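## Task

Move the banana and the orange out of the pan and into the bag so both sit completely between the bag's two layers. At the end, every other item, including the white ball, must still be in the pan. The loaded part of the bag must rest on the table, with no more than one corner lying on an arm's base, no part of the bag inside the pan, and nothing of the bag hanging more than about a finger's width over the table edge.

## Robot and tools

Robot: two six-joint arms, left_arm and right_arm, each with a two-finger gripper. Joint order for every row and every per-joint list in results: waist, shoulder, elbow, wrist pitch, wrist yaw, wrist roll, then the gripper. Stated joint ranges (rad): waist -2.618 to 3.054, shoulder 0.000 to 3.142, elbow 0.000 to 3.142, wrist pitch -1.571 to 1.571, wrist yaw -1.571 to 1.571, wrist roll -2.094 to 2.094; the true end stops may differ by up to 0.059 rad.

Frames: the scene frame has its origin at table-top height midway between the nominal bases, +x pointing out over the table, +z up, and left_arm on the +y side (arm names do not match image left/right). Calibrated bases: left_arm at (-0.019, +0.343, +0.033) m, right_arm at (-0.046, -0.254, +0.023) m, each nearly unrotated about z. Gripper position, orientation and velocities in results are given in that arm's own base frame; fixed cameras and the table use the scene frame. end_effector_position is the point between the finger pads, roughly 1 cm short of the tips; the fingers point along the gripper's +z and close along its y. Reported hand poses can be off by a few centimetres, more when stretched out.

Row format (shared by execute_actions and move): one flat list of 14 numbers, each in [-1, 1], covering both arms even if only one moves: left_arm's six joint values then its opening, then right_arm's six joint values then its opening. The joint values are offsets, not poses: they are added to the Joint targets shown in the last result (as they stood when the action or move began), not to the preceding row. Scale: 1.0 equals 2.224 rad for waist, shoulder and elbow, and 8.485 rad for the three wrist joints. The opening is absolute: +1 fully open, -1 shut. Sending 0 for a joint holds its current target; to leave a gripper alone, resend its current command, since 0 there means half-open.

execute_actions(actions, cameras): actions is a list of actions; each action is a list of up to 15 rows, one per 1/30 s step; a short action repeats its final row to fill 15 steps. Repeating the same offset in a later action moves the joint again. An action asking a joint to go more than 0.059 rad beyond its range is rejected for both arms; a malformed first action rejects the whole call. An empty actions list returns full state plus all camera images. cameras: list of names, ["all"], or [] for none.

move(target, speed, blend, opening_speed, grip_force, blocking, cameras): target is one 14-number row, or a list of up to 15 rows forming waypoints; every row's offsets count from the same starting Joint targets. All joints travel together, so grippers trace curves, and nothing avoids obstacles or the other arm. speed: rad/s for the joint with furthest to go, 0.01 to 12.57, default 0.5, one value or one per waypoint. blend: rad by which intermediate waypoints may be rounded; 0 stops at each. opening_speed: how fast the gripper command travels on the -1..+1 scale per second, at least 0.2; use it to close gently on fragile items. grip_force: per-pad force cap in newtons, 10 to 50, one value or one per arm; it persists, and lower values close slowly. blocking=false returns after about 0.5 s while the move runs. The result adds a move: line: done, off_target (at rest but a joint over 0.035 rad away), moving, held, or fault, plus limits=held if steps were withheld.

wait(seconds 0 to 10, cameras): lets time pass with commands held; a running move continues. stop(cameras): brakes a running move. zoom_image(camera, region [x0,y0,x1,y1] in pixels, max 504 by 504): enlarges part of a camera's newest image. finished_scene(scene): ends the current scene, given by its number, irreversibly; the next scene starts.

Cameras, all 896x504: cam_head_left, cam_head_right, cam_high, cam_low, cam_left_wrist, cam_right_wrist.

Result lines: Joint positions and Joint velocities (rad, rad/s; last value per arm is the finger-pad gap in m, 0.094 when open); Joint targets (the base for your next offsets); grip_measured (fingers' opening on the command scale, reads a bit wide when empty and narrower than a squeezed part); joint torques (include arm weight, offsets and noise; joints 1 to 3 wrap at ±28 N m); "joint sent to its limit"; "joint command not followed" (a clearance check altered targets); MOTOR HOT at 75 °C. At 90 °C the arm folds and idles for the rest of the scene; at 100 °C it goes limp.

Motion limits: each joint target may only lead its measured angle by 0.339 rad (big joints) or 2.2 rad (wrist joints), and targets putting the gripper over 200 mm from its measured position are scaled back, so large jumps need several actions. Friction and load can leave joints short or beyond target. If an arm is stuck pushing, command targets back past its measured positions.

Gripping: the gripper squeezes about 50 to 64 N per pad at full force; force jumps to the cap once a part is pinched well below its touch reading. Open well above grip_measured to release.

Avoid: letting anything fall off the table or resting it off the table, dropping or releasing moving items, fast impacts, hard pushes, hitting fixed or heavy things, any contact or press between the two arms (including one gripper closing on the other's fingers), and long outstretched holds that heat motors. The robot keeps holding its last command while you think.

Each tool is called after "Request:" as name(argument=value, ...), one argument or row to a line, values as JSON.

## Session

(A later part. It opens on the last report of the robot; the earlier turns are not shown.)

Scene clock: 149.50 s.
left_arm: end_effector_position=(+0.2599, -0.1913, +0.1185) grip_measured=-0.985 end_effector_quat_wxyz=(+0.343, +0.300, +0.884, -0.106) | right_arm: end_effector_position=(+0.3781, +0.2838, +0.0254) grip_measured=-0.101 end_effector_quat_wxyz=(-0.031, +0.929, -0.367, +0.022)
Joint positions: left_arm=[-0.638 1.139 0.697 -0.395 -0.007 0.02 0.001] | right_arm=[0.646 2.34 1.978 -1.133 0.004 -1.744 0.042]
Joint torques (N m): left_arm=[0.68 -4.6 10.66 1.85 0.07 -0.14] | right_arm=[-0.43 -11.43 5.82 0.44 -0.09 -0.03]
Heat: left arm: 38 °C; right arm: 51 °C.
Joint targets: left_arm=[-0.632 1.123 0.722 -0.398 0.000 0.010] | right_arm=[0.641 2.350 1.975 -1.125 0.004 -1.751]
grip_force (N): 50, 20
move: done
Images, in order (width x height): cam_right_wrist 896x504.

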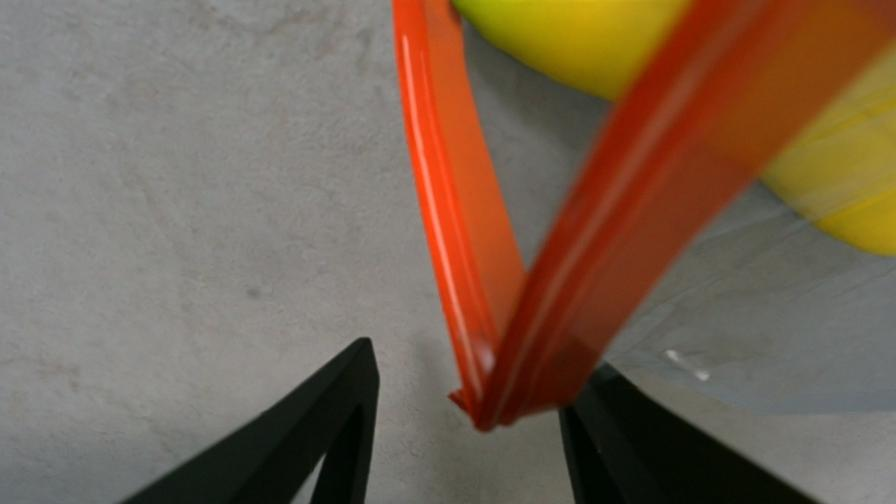

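Request:
move(
  target=[0,0,0,0,0,0,-1,0,0,0,0,0,0,-0.7],
  opening_speed=0.4,
  cameras=["cam_right_wrist","cam_left_wrist"],
)

Scene clock: 152.83 s.
left_arm: end_effector_position=(+0.2599, -0.1913, +0.1185) grip_measured=-0.985 end_effector_quat_wxyz=(+0.343, +0.300, +0.884, -0.106) | right_arm: end_effector_position=(+0.3781, +0.2838, +0.0254) grip_measured=-0.699 end_effector_quat_wxyz=(-0.031, +0.929, -0.367, +0.022)
Joint positions: left_arm=[-0.638 1.139 0.697 -0.395 -0.007 0.02 0.001] | right_arm=[0.646 2.34 1.978 -1.133 0.004 -1.744 0.014]
Joint torques (N m): left_arm=[0.68 -4.63 10.65 1.86 0.07 -0.13] | right_arm=[-0.42 -11.32 5.86 0.45 -0.09 -0.03]
Heat: left arm: 39 °C; right arm: 51 °C.
Joint targets: left_arm=[-0.632 1.123 0.722 -0.398 0.000 0.010] | right_arm=[0.641 2.350 1.975 -1.125 0.004 -1.751]
grip_force (N): 50, 20
move: done
Images, in order (width x height): cam_left_wrist 896x504, cam_right_wrist 896x504.

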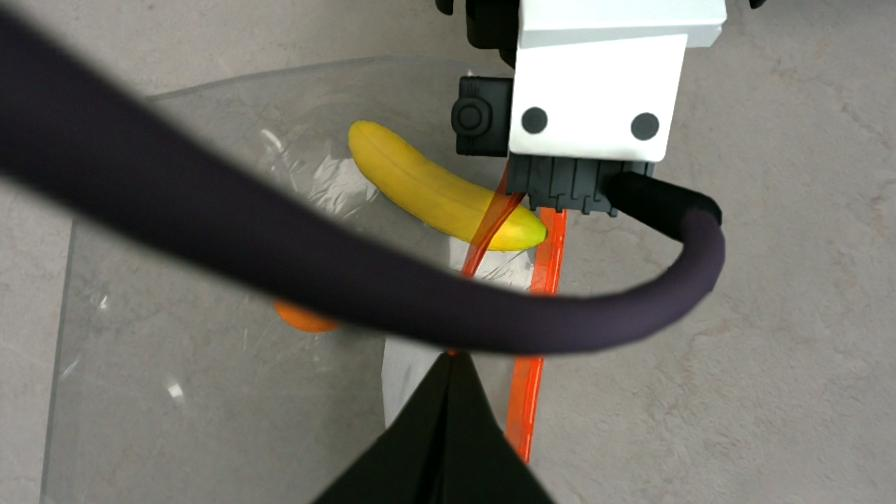

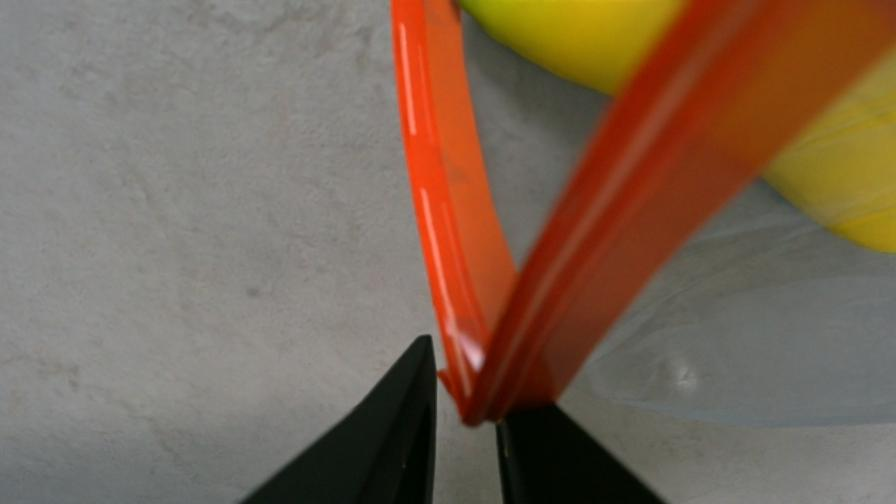

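Request:
move(
  target=[0,0,0,0,0,0,-1,0,0,0,0,0,0,-1],
  opening_speed=0.4,
  cameras=["cam_right_wrist"],
)

Scene clock: 154.30 s.
left_arm: end_effector_position=(+0.2599, -0.1913, +0.1185) grip_measured=-0.985 end_effector_quat_wxyz=(+0.343, +0.300, +0.884, -0.106) | right_arm: end_effector_position=(+0.3781, +0.2838, +0.0254) grip_measured=-0.989 end_effector_quat_wxyz=(-0.031, +0.929, -0.367, +0.022)
Joint positions: left_arm=[-0.638 1.139 0.697 -0.395 -0.007 0.02 0.001] | right_arm=[0.646 2.34 1.978 -1.133 0.004 -1.744 0.001]
Joint torques (N m): left_arm=[0.66 -4.59 10.66 1.85 0.07 -0.14] | right_arm=[-0.4 -11.32 5.86 0.45 -0.1 -0.03]
Heat: left arm: 39 °C; right arm: 51 °C.
Joint targets: left_arm=[-0.632 1.123 0.722 -0.398 0.000 0.010] | right_arm=[0.641 2.350 1.975 -1.125 0.004 -1.751]
grip_force (N): 50, 20
move: done
Images, in order (width x height): cam_right_wrist 896x504.

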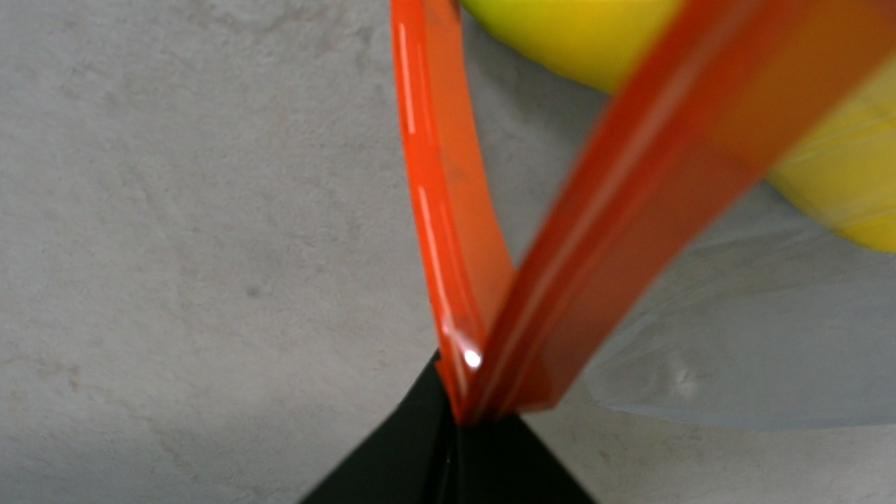

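Request:
move(
  target=[
    [0,0,0,0,0,0,-1,-0.030,0,0,0,0,0,-1],
    [0,0,0,0,0,0,-1,-0.030,-0.07,0,0,0,0,-0.5],
  ],
  speed=0.15,
  cameras=["cam_right_wrist","cam_low"],
)

Request:
zoom_image(
  camera="cam_low",
  region=[400, 200, 600, 400],
)

Scene clock: 157.70 s.
left_arm: end_effector_position=(+0.2599, -0.1913, +0.1185) grip_measured=-0.985 end_effector_quat_wxyz=(+0.343, +0.300, +0.884, -0.106) | right_arm: end_effector_position=(+0.4025, +0.2597, +0.0685) grip_measured=-0.501 end_effector_quat_wxyz=(-0.070, +0.913, -0.399, +0.049)
Joint positions: left_arm=[-0.638 1.139 0.697 -0.395 -0.007 0.02 0.001] | right_arm=[0.575 2.245 1.978 -1.133 0.004 -1.744 0.023]
Joint torques (N m): left_arm=[0.68 -4.64 10.67 1.85 0.07 -0.13] | right_arm=[-0.02 -16.24 6.05 0.63 -0.09 -0.02]
Heat: left arm: 39 °C; right arm: 51 °C.
Joint targets: left_arm=[-0.632 1.123 0.722 -0.398 0.000 0.010] | right_arm=[0.574 2.194 1.975 -1.125 0.004 -1.751]
grip_force (N): 50, 20
move: off_target (right_arm); target 2's new numbers were sent with right_arm's shoulder 0.051 rad from that target; right_arm: the shoulder is farthest, 0.051 rad from its target
Images, in order (width x height): cam_low 896x504, cam_right_wrist 896x504.

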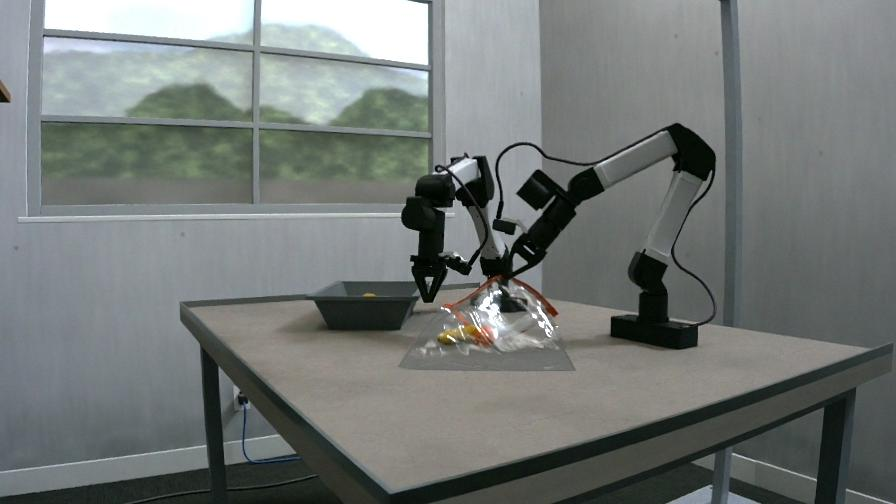

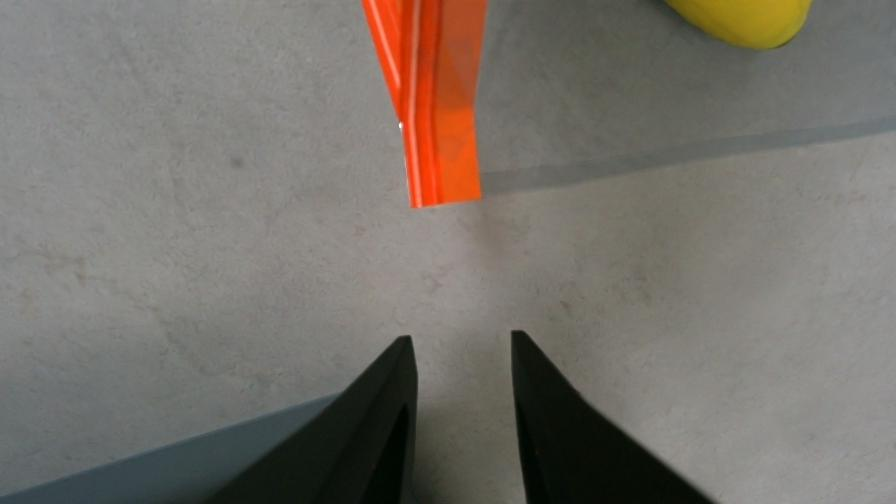

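Scaled by 2.520 from the camera's 896x504 image, which has a finer 1280x720 frame.

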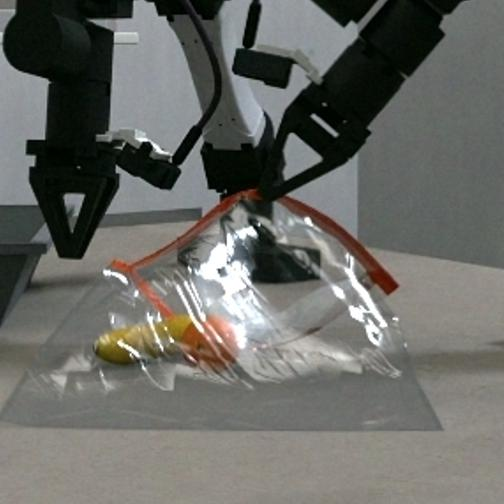

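Request:
move(
  target=[
    [0,0,0,0,0,0,-1,0,-0.042,0,0,0,0,-0.1],
    [0,0,0,0,0,0,-1,0.052,-0.042,0,0,0,0,-0.1],
  ],
  speed=0.25,
  cameras=["cam_right_wrist","cam_low"],
)

Request:
zoom_image(
  camera="cam_low",
  region=[400, 200, 600, 400],
)

Scene clock: 160.53 s.
left_arm: end_effector_position=(+0.2599, -0.1913, +0.1185) grip_measured=-0.985 end_effector_quat_wxyz=(+0.343, +0.300, +0.884, -0.106) | right_arm: end_effector_position=(+0.3715, +0.3059, +0.1158) grip_measured=-0.101 end_effector_quat_wxyz=(-0.117, +0.929, -0.343, +0.070)
Joint positions: left_arm=[-0.638 1.139 0.697 -0.395 -0.007 0.02 0.001] | right_arm=[0.691 2.143 1.978 -1.133 0.004 -1.744 0.042]
Joint torques (N m): left_arm=[0.66 -4.59 10.67 1.85 0.07 -0.13] | right_arm=[-0.17 -14.87 6.22 0.82 -0.09 -0.01]
Heat: left arm: 39 °C; right arm: 52 °C.
Joint targets: left_arm=[-0.632 1.123 0.722 -0.398 0.000 0.010] | right_arm=[0.690 2.101 1.975 -1.125 0.004 -1.751]
grip_force (N): 50, 20
move: off_target (right_arm); right_arm: the shoulder is farthest, 0.042 rad from its target
Images, in order (width x height): cam_low 896x504, cam_right_wrist 896x504.

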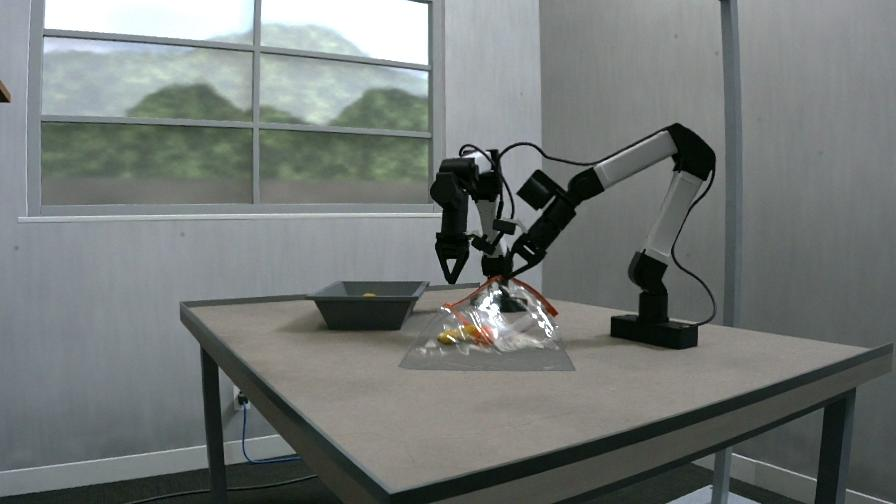

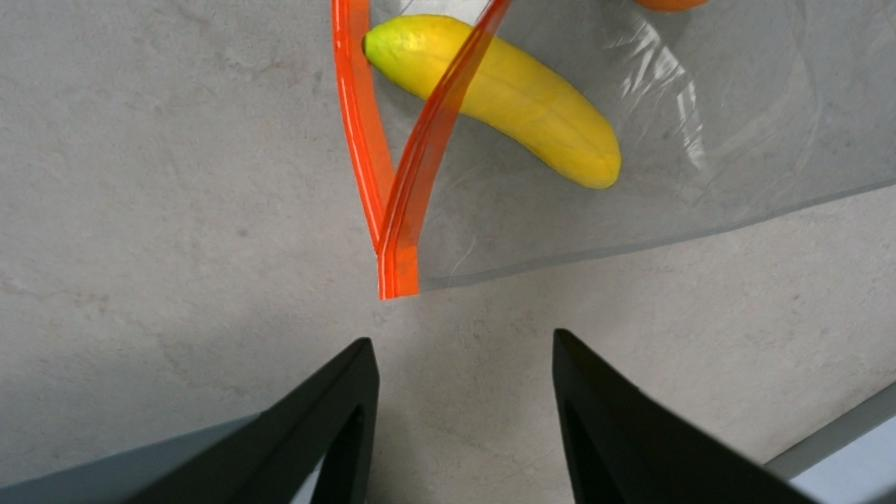

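Scaled by 2.520 from the camera's 896x504 image, which has a finer 1280x720 frame.

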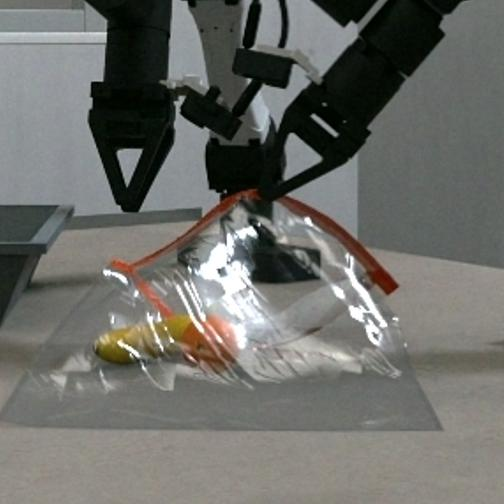

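Request:
move(
  target=[0,0,0,0,0,0,-1,0.003,0.051,-0.031,0.0015,0,0,-0.1],
  speed=0.12,
  cameras=["cam_right_wrist"],
)

Scene clock: 162.53 s.
left_arm: end_effector_position=(+0.2599, -0.1913, +0.1185) grip_measured=-0.985 end_effector_quat_wxyz=(+0.343, +0.300, +0.884, -0.106) | right_arm: end_effector_position=(+0.3591, +0.2957, +0.0671) grip_measured=-0.101 end_effector_quat_wxyz=(-0.064, +0.935, -0.345, +0.040)
Joint positions: left_arm=[-0.638 1.139 0.697 -0.395 -0.007 0.02 0.001] | right_arm=[0.691 2.204 1.908 -1.124 0.004 -1.744 0.042]
Joint torques (N m): left_arm=[0.69 -4.62 10.66 1.86 0.07 -0.14] | right_arm=[0.61 -10.19 6.12 0.64 -0.09 -0.02]
Heat: left arm: 39 °C; right arm: 52 °C.
Joint targets: left_arm=[-0.632 1.123 0.722 -0.398 0.000 0.010] | right_arm=[0.696 2.214 1.906 -1.112 0.004 -1.751]
grip_force (N): 50, 20
move: done
Images, in order (width x height): cam_right_wrist 896x504.

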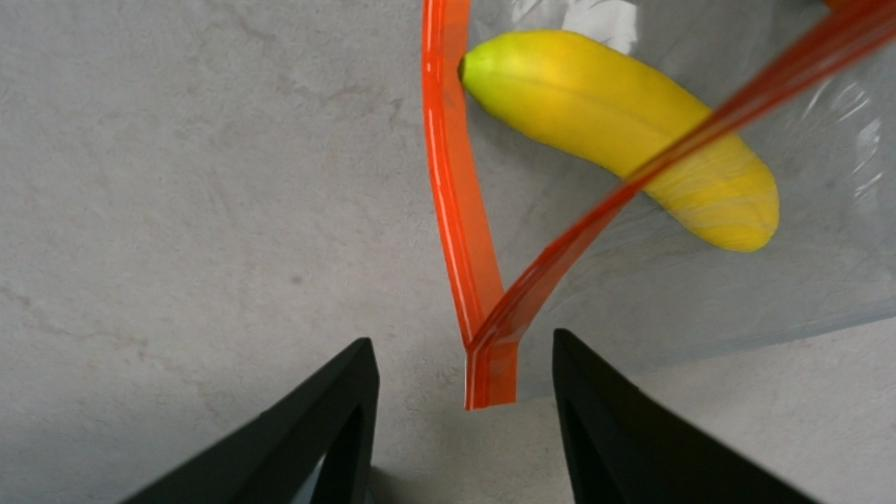

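Request:
move(
  target=[0,0,0,0,0,0,-1,-0.0165,0.009,0.001,0,0,0,-0.1],
  speed=0.12,
  cameras=["cam_right_wrist"],
)

Scene clock: 163.60 s.
left_arm: end_effector_position=(+0.2599, -0.1913, +0.1185) grip_measured=-0.985 end_effector_quat_wxyz=(+0.343, +0.300, +0.884, -0.106) | right_arm: end_effector_position=(+0.3665, +0.2855, +0.0595) grip_measured=-0.101 end_effector_quat_wxyz=(-0.056, +0.931, -0.358, +0.036)
Joint positions: left_arm=[-0.638 1.139 0.697 -0.395 -0.007 0.02 0.001] | right_arm=[0.664 2.221 1.908 -1.123 0.004 -1.744 0.042]
Joint torques (N m): left_arm=[0.7 -4.57 10.69 1.85 0.07 -0.13] | right_arm=[-0.34 -10.35 6.35 0.58 -0.09 -0.02]
Heat: left arm: 39 °C; right arm: 52 °C.
Joint targets: left_arm=[-0.632 1.123 0.722 -0.398 0.000 0.010] | right_arm=[0.660 2.234 1.908 -1.112 0.004 -1.751]
grip_force (N): 50, 20
move: done
Images, in order (width x height): cam_right_wrist 896x504.

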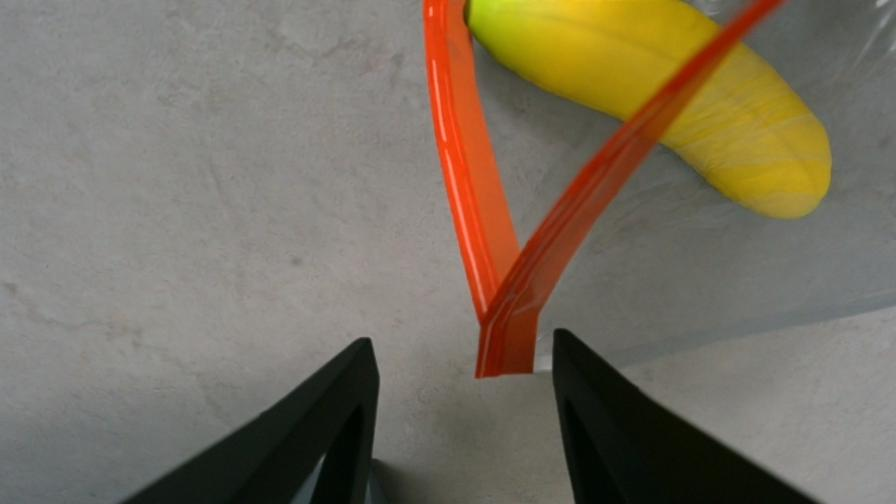

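Request:
move(
  target=[0,0,0,0,0,0,-1,0,0,0,0,0,0,-1],
  opening_speed=0.4,
  grip_force=[50,40],
  cameras=["cam_right_wrist","cam_left_wrist"],
)

Scene clock: 166.23 s.
left_arm: end_effector_position=(+0.2599, -0.1913, +0.1185) grip_measured=-0.985 end_effector_quat_wxyz=(+0.343, +0.300, +0.884, -0.106) | right_arm: end_effector_position=(+0.3665, +0.2855, +0.0595) grip_measured=-0.990 end_effector_quat_wxyz=(-0.056, +0.931, -0.358, +0.036)
Joint positions: left_arm=[-0.638 1.139 0.697 -0.395 -0.007 0.02 0.001] | right_arm=[0.664 2.221 1.908 -1.123 0.004 -1.744 0]
Joint torques (N m): left_arm=[0.72 -4.59 10.69 1.87 0.07 -0.14] | right_arm=[-0.32 -10.35 6.34 0.59 -0.09 -0.02]
Heat: left arm: 39 °C; right arm: 52 °C.
Joint targets: left_arm=[-0.632 1.123 0.722 -0.398 0.000 0.010] | right_arm=[0.660 2.234 1.908 -1.112 0.004 -1.751]
grip_force (N): 50, 40
move: done
Images, in order (width x height): cam_left_wrist 896x504, cam_right_wrist 896x504.

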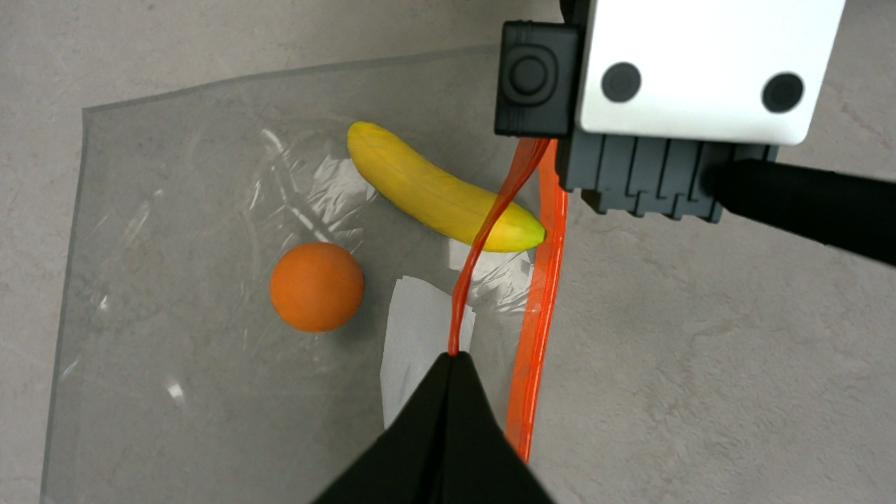

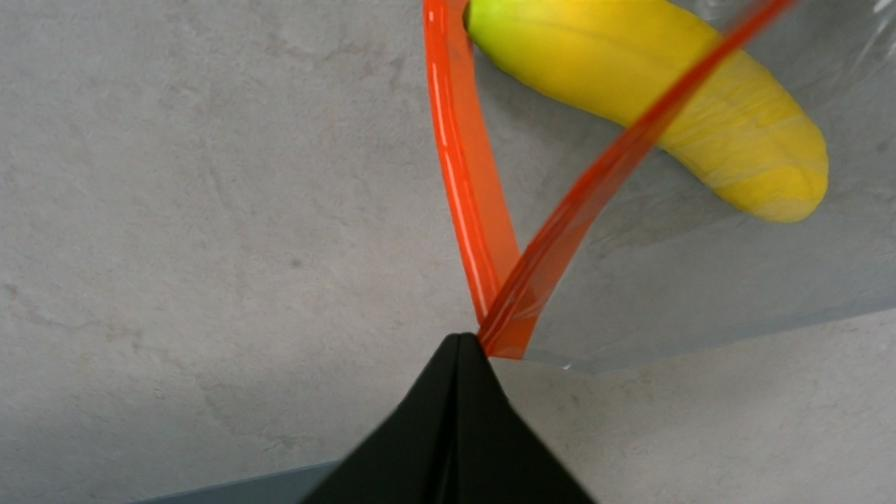

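Request:
move(
  target=[0,0,0,0,0,0,-1,0,-0.05,0,0,0,0,-1],
  speed=0.15,
  cameras=["cam_right_wrist"],
)

Scene clock: 167.60 s.
left_arm: end_effector_position=(+0.2599, -0.1913, +0.1185) grip_measured=-0.985 end_effector_quat_wxyz=(+0.343, +0.300, +0.884, -0.106) | right_arm: end_effector_position=(+0.3684, +0.2870, +0.0827) grip_measured=-0.990 end_effector_quat_wxyz=(-0.079, +0.929, -0.357, +0.050)
Joint positions: left_arm=[-0.638 1.139 0.697 -0.395 -0.007 0.02 0.001] | right_arm=[0.664 2.169 1.908 -1.122 0.004 -1.744 0]
Joint torques (N m): left_arm=[0.65 -4.6 10.7 1.85 0.06 -0.14] | right_arm=[-0.32 -15.61 6.2 0.73 -0.09 -0.01]
Heat: left arm: 39 °C; right arm: 53 °C.
Joint targets: left_arm=[-0.632 1.123 0.722 -0.398 0.000 0.010] | right_arm=[0.660 2.123 1.908 -1.112 0.004 -1.751]
grip_force (N): 50, 40
move: off_target (right_arm); right_arm: the shoulder is farthest, 0.046 rad from its target
Images, in order (width x height): cam_right_wrist 896x504.

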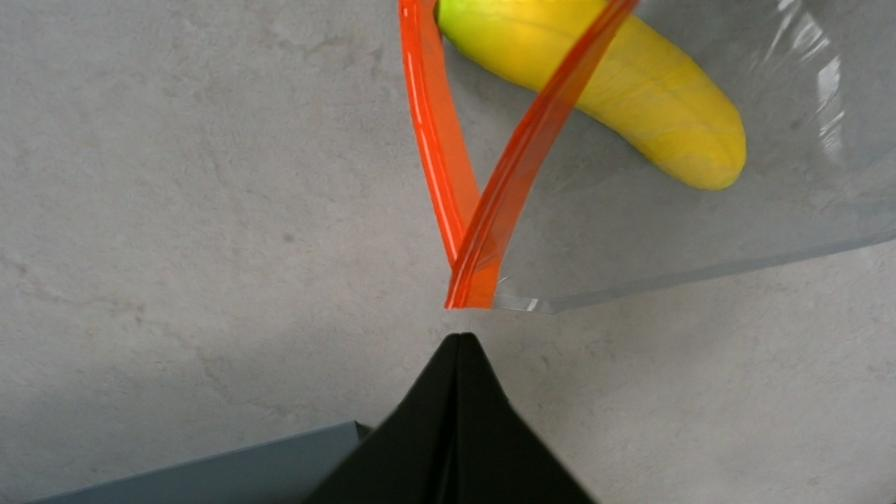

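Request:
move(
  target=[
    [0,0,0,0,0,0,-1,0,-0.03,0.026,-0.0019,0,0,-1],
    [0,0,0,0,0,0,-1,0.0155,-0.03,0.026,-0.0019,0,0,-0.1],
    [0,0,0,0,0,0,-1,0.0155,0.058,0.026,-0.0019,0,0,-0.1],
  ],
  speed=0.15,
  cameras=["cam_right_wrist"],
)

Scene clock: 171.93 s.
left_arm: end_effector_position=(+0.2599, -0.1913, +0.1185) grip_measured=-0.985 end_effector_quat_wxyz=(+0.343, +0.300, +0.884, -0.106) | right_arm: end_effector_position=(+0.3643, +0.3007, +0.0606) grip_measured=-0.101 end_effector_quat_wxyz=(-0.063, +0.936, -0.345, +0.039)
Joint positions: left_arm=[-0.638 1.139 0.697 -0.395 -0.007 0.02 0.001] | right_arm=[0.692 2.241 1.944 -1.125 0.004 -1.744 0.042]
Joint torques (N m): left_arm=[0.69 -4.59 10.69 1.86 0.06 -0.13] | right_arm=[0.28 -10.45 8.62 0.44 -0.1 -0.01]
Heat: left arm: 39 °C; right arm: 54 °C.
Joint targets: left_arm=[-0.632 1.123 0.722 -0.398 0.000 0.010] | right_arm=[0.694 2.252 1.966 -1.129 0.004 -1.751]
grip_force (N): 50, 40
move: done; target 2's new numbers were sent with right_arm's shoulder 0.042 rad from that target
Images, in order (width x height): cam_right_wrist 896x504.

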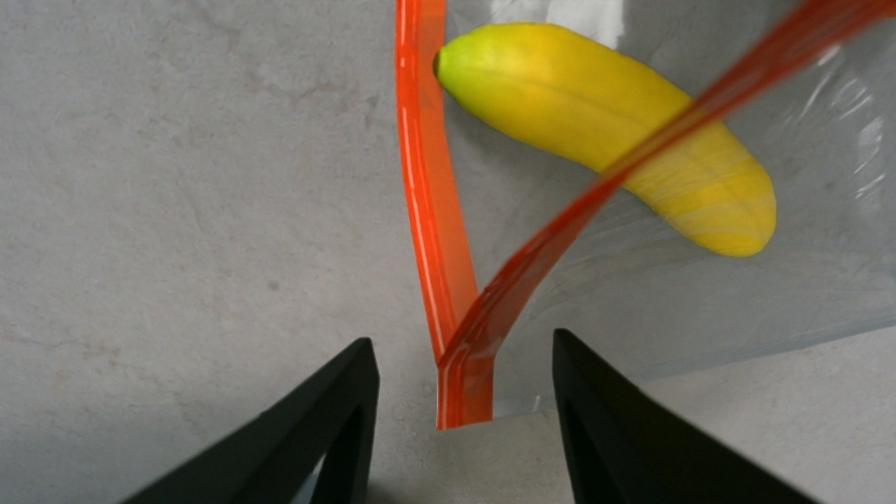

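Request:
move(
  target=[
    [0,0,0,0,0,0,-1,-0.016,0.008,0,0,0,0,-0.1],
    [0,0,0,0,0,0,-1,-0.016,0.008,0,0,0,0,-0.6],
  ],
  speed=0.12,
  opening_speed=0.5,
  cameras=["cam_right_wrist"],
)

Scene clock: 176.00 s.
left_arm: end_effector_position=(+0.2599, -0.1913, +0.1185) grip_measured=-0.985 end_effector_quat_wxyz=(+0.343, +0.300, +0.884, -0.106) | right_arm: end_effector_position=(+0.3724, +0.2894, +0.0540) grip_measured=-0.599 end_effector_quat_wxyz=(-0.056, +0.931, -0.359, +0.036)
Joint positions: left_arm=[-0.638 1.139 0.697 -0.395 -0.007 0.02 0.001] | right_arm=[0.662 2.256 1.944 -1.125 0.004 -1.744 0.019]
Joint torques (N m): left_arm=[0.65 -4.62 10.69 1.86 0.07 -0.14] | right_arm=[-0.32 -10.54 8.39 0.44 -0.1 -0.02]
Heat: left arm: 40 °C; right arm: 53 °C.
Joint targets: left_arm=[-0.632 1.123 0.722 -0.398 0.000 0.010] | right_arm=[0.659 2.270 1.966 -1.129 0.004 -1.751]
grip_force (N): 50, 40
move: done
Images, in order (width x height): cam_right_wrist 896x504.

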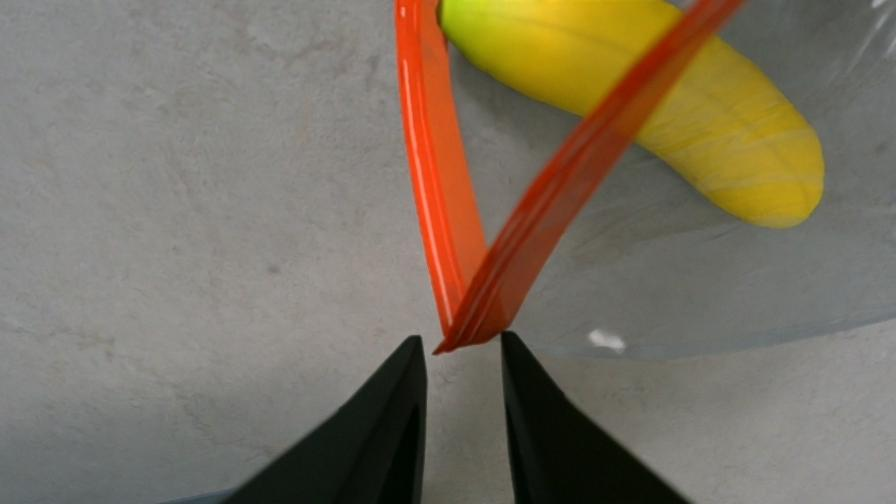

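Request:
move(
  target=[
    [0,0,0,0,0,0,-1,0,0,0,0,0,0,-0.1],
    [0,0,0,0,0,0,-1,0.013,0,0,0,0,0,-0.1],
  ],
  speed=0.12,
  cameras=["cam_right_wrist"],
)

Scene clock: 177.63 s.
left_arm: end_effector_position=(+0.2599, -0.1913, +0.1185) grip_measured=-0.985 end_effector_quat_wxyz=(+0.343, +0.300, +0.884, -0.106) | right_arm: end_effector_position=(+0.3662, +0.2972, +0.0540) grip_measured=-0.101 end_effector_quat_wxyz=(-0.056, +0.935, -0.349, +0.036)
Joint positions: left_arm=[-0.638 1.139 0.697 -0.395 -0.007 0.02 0.001] | right_arm=[0.683 2.256 1.944 -1.125 0.004 -1.744 0.042]
Joint torques (N m): left_arm=[0.68 -4.56 10.67 1.87 0.07 -0.14] | right_arm=[0.72 -10.55 8.4 0.44 -0.1 -0.01]
Heat: left arm: 40 °C; right arm: 52 °C.
Joint targets: left_arm=[-0.632 1.123 0.722 -0.398 0.000 0.010] | right_arm=[0.688 2.270 1.966 -1.129 0.004 -1.751]
grip_force (N): 50, 40
move: done
Images, in order (width x height): cam_right_wrist 896x504.

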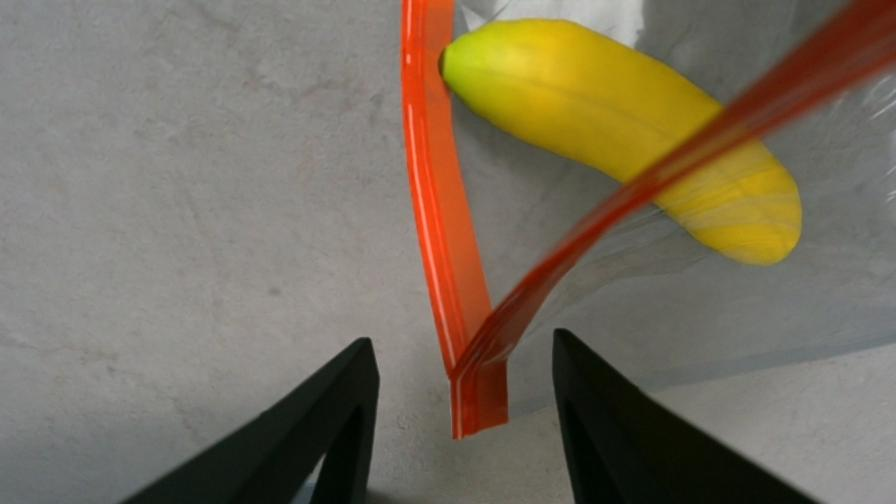

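Request:
move(
  target=[0,0,0,0,0,0,-1,0,0,0,0,0,0,-1],
  opening_speed=0.5,
  cameras=["cam_right_wrist"],
)

Scene clock: 179.87 s.
left_arm: end_effector_position=(+0.2599, -0.1913, +0.1185) grip_measured=-0.985 end_effector_quat_wxyz=(+0.343, +0.300, +0.884, -0.106) | right_arm: end_effector_position=(+0.3661, +0.2973, +0.0540) grip_measured=-0.989 end_effector_quat_wxyz=(-0.056, +0.935, -0.349, +0.036)
Joint positions: left_arm=[-0.638 1.139 0.697 -0.395 -0.007 0.02 0.001] | right_arm=[0.684 2.256 1.944 -1.125 0.004 -1.744 0.001]
Joint torques (N m): left_arm=[0.69 -4.57 10.7 1.87 0.07 -0.14] | right_arm=[0.53 -10.55 8.4 0.45 -0.09 -0.02]
Heat: left arm: 40 °C; right arm: 52 °C.
Joint targets: left_arm=[-0.632 1.123 0.722 -0.398 0.000 0.010] | right_arm=[0.688 2.270 1.966 -1.129 0.004 -1.751]
grip_force (N): 50, 40
move: done
Images, in order (width x height): cam_right_wrist 896x504.

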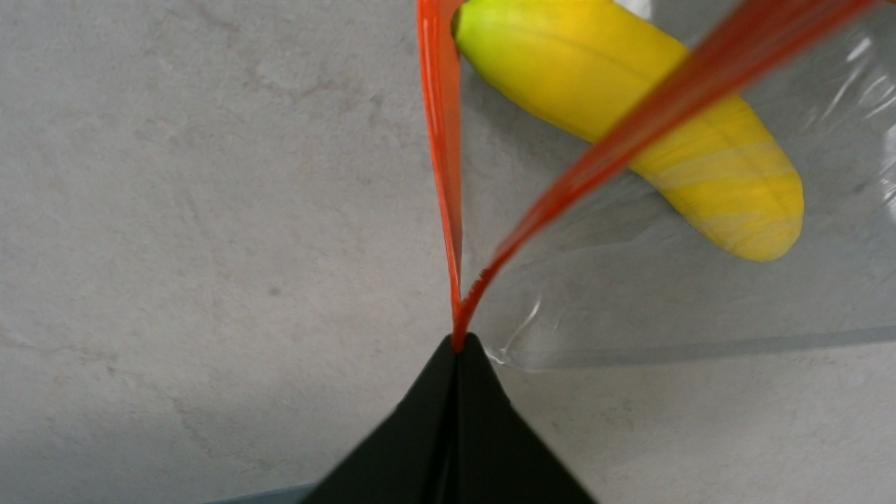

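Request:
move(
  target=[0,0,0,0,0,0,-1,0,-0.072,0,0,0,0,-1],
  speed=0.12,
  cameras=["cam_right_wrist","cam_left_wrist","cam_low"],
)

Request:
zoom_image(
  camera="cam_low",
  region=[400, 200, 600, 400],
)

Scene clock: 181.87 s.
left_arm: end_effector_position=(+0.2599, -0.1913, +0.1185) grip_measured=-0.985 end_effector_quat_wxyz=(+0.343, +0.300, +0.884, -0.106) | right_arm: end_effector_position=(+0.3688, +0.2992, +0.0971) grip_measured=-0.989 end_effector_quat_wxyz=(-0.097, +0.931, -0.347, +0.059)
Joint positions: left_arm=[-0.638 1.139 0.697 -0.395 -0.007 0.02 0.001] | right_arm=[0.683 2.161 1.944 -1.127 0.005 -1.744 0.001]
Joint torques (N m): left_arm=[0.72 -4.57 10.71 1.85 0.08 -0.13] | right_arm=[0.58 -15.56 8.58 0.63 -0.1 -0.01]
Heat: left arm: 40 °C; right arm: 52 °C.
Joint targets: left_arm=[-0.632 1.123 0.722 -0.398 0.000 0.010] | right_arm=[0.688 2.110 1.966 -1.128 0.004 -1.751]
grip_force (N): 50, 40
move: off_target (right_arm); right_arm: the shoulder is farthest, 0.051 rad from its target
Images, in order (width x height): cam_low 896x504, cam_left_wrist 896x504, cam_right_wrist 896x504.

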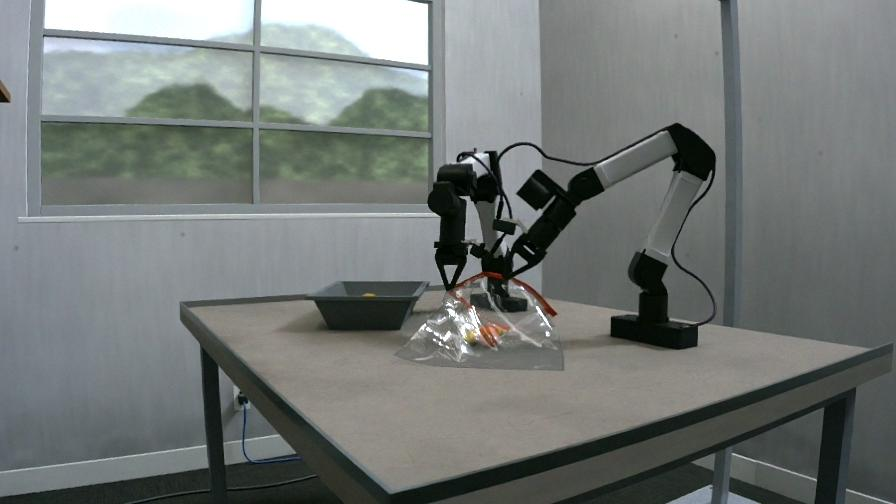

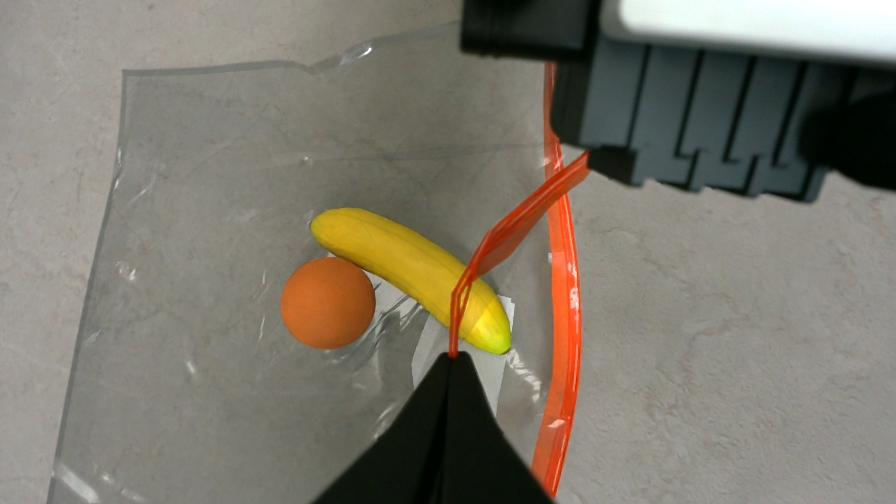

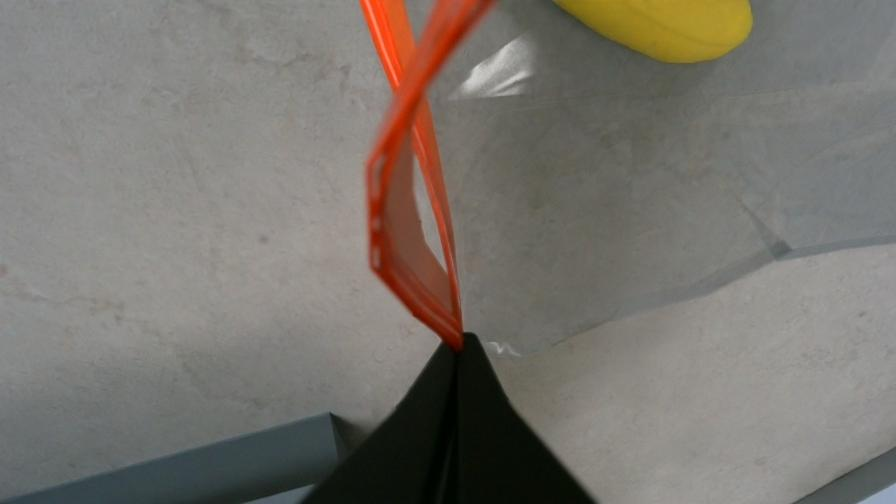

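Scaled by 2.520 from the camera's 896x504 image, which has a finer 1280x720 frame.

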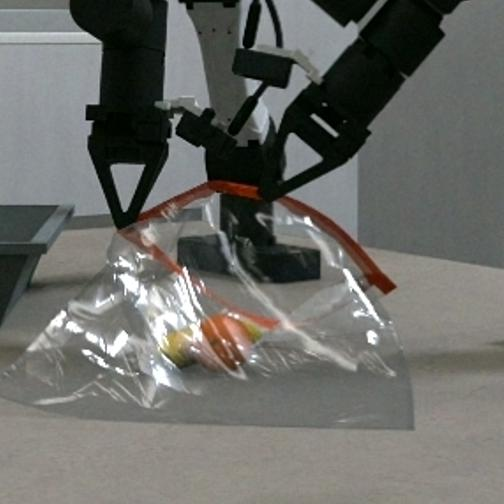

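Request:
move(
  target=[0,-0.03,0,0,0,0,-1,0,-0.035,0,0,0,0,-1],
  speed=0.12,
  cameras=["cam_head_left","cam_left_wrist","cam_low"],
)

Request:
zoom_image(
  camera="cam_low",
  region=[400, 200, 600, 400],
)

Request:
zoom_image(
  camera="cam_head_left",
  region=[270, 190, 430, 350],
)

Scene clock: 183.13 s.
left_arm: end_effector_position=(+0.2590, -0.1906, +0.1397) grip_measured=-0.985 end_effector_quat_wxyz=(+0.374, +0.296, +0.871, -0.116) | right_arm: end_effector_position=(+0.3685, +0.2990, +0.1333) grip_measured=-0.989 end_effector_quat_wxyz=(-0.130, +0.926, -0.346, +0.079)
Joint positions: left_arm=[-0.638 1.069 0.697 -0.395 -0.007 0.02 0.001] | right_arm=[0.683 2.081 1.944 -1.128 0.005 -1.744 0.001]
Joint torques (N m): left_arm=[0.69 -3.86 10.89 1.97 0.07 -0.14] | right_arm=[0.43 -15.05 8.73 0.79 -0.09 0]
Heat: left arm: 40 °C; right arm: 53 °C.
Joint targets: left_arm=[-0.632 1.057 0.722 -0.398 0.000 0.010] | right_arm=[0.688 2.032 1.966 -1.129 0.004 -1.751]
grip_force (N): 50, 40
move: off_target (right_arm); right_arm: the shoulder is farthest, 0.049 rad from its target
Images, in order (width x height): cam_head_left 896x504, cam_low 896x504, cam_left_wrist 896x504.

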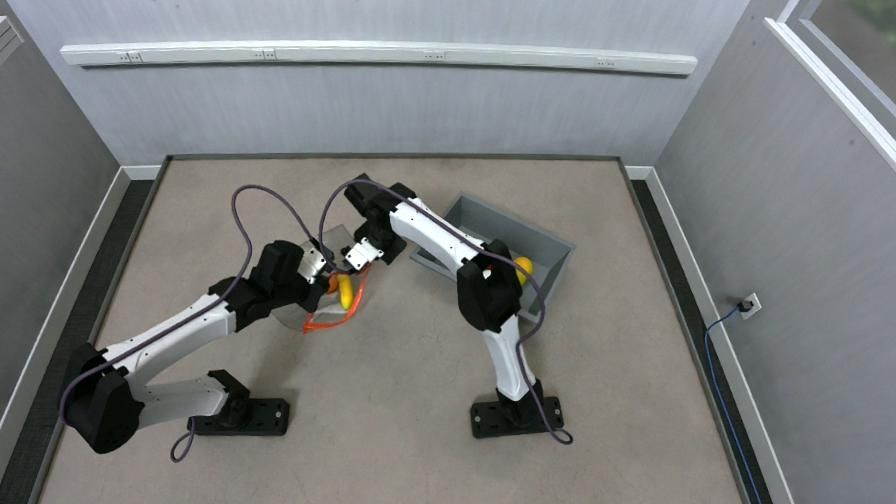

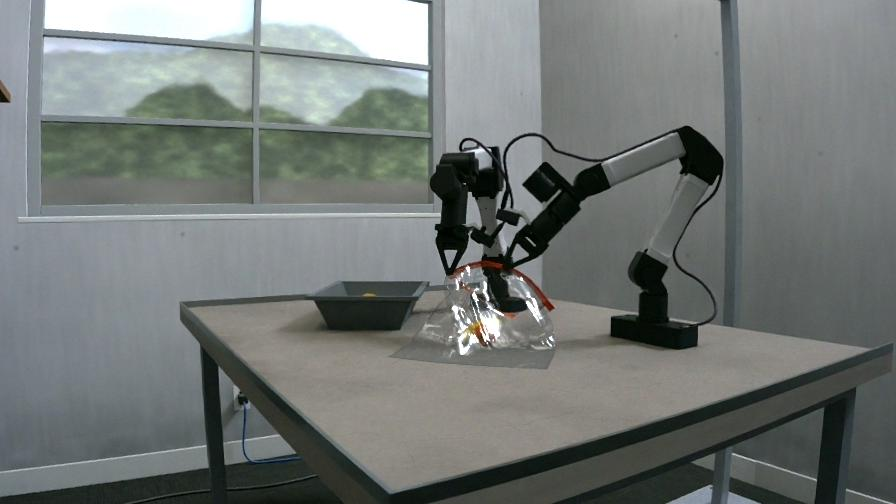

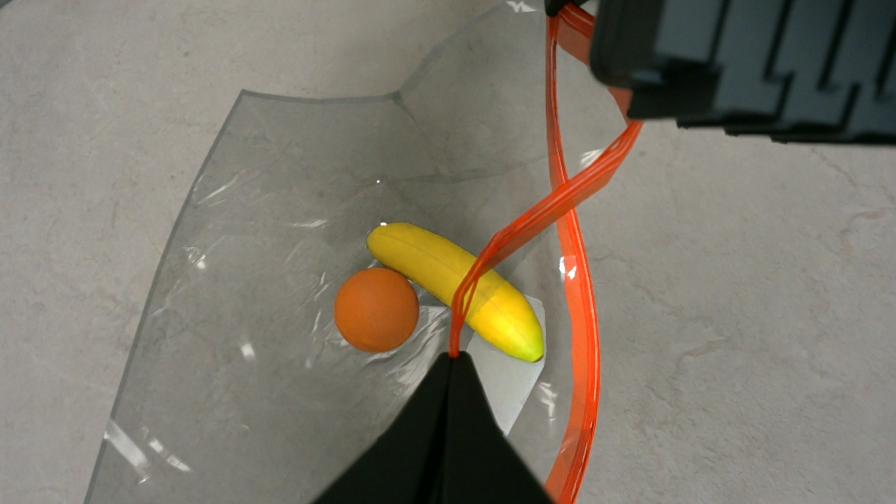

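Scaled by 2.520 from the camera's 896x504 image, which has a finer 1280x720 frame.

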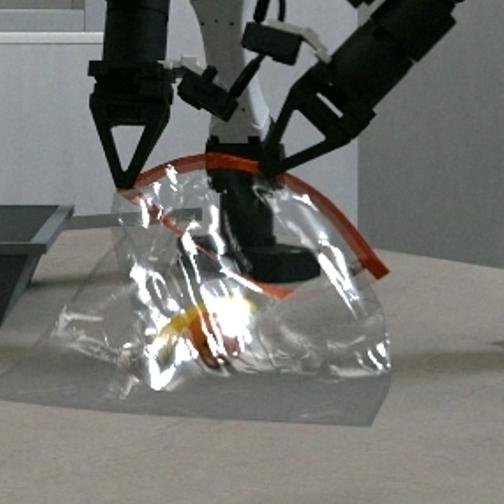

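Scaled by 3.150 from the camera's 896x504 image, which has a finer 1280x720 frame.

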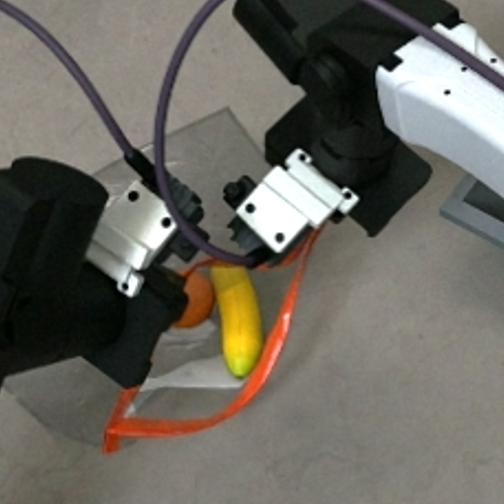

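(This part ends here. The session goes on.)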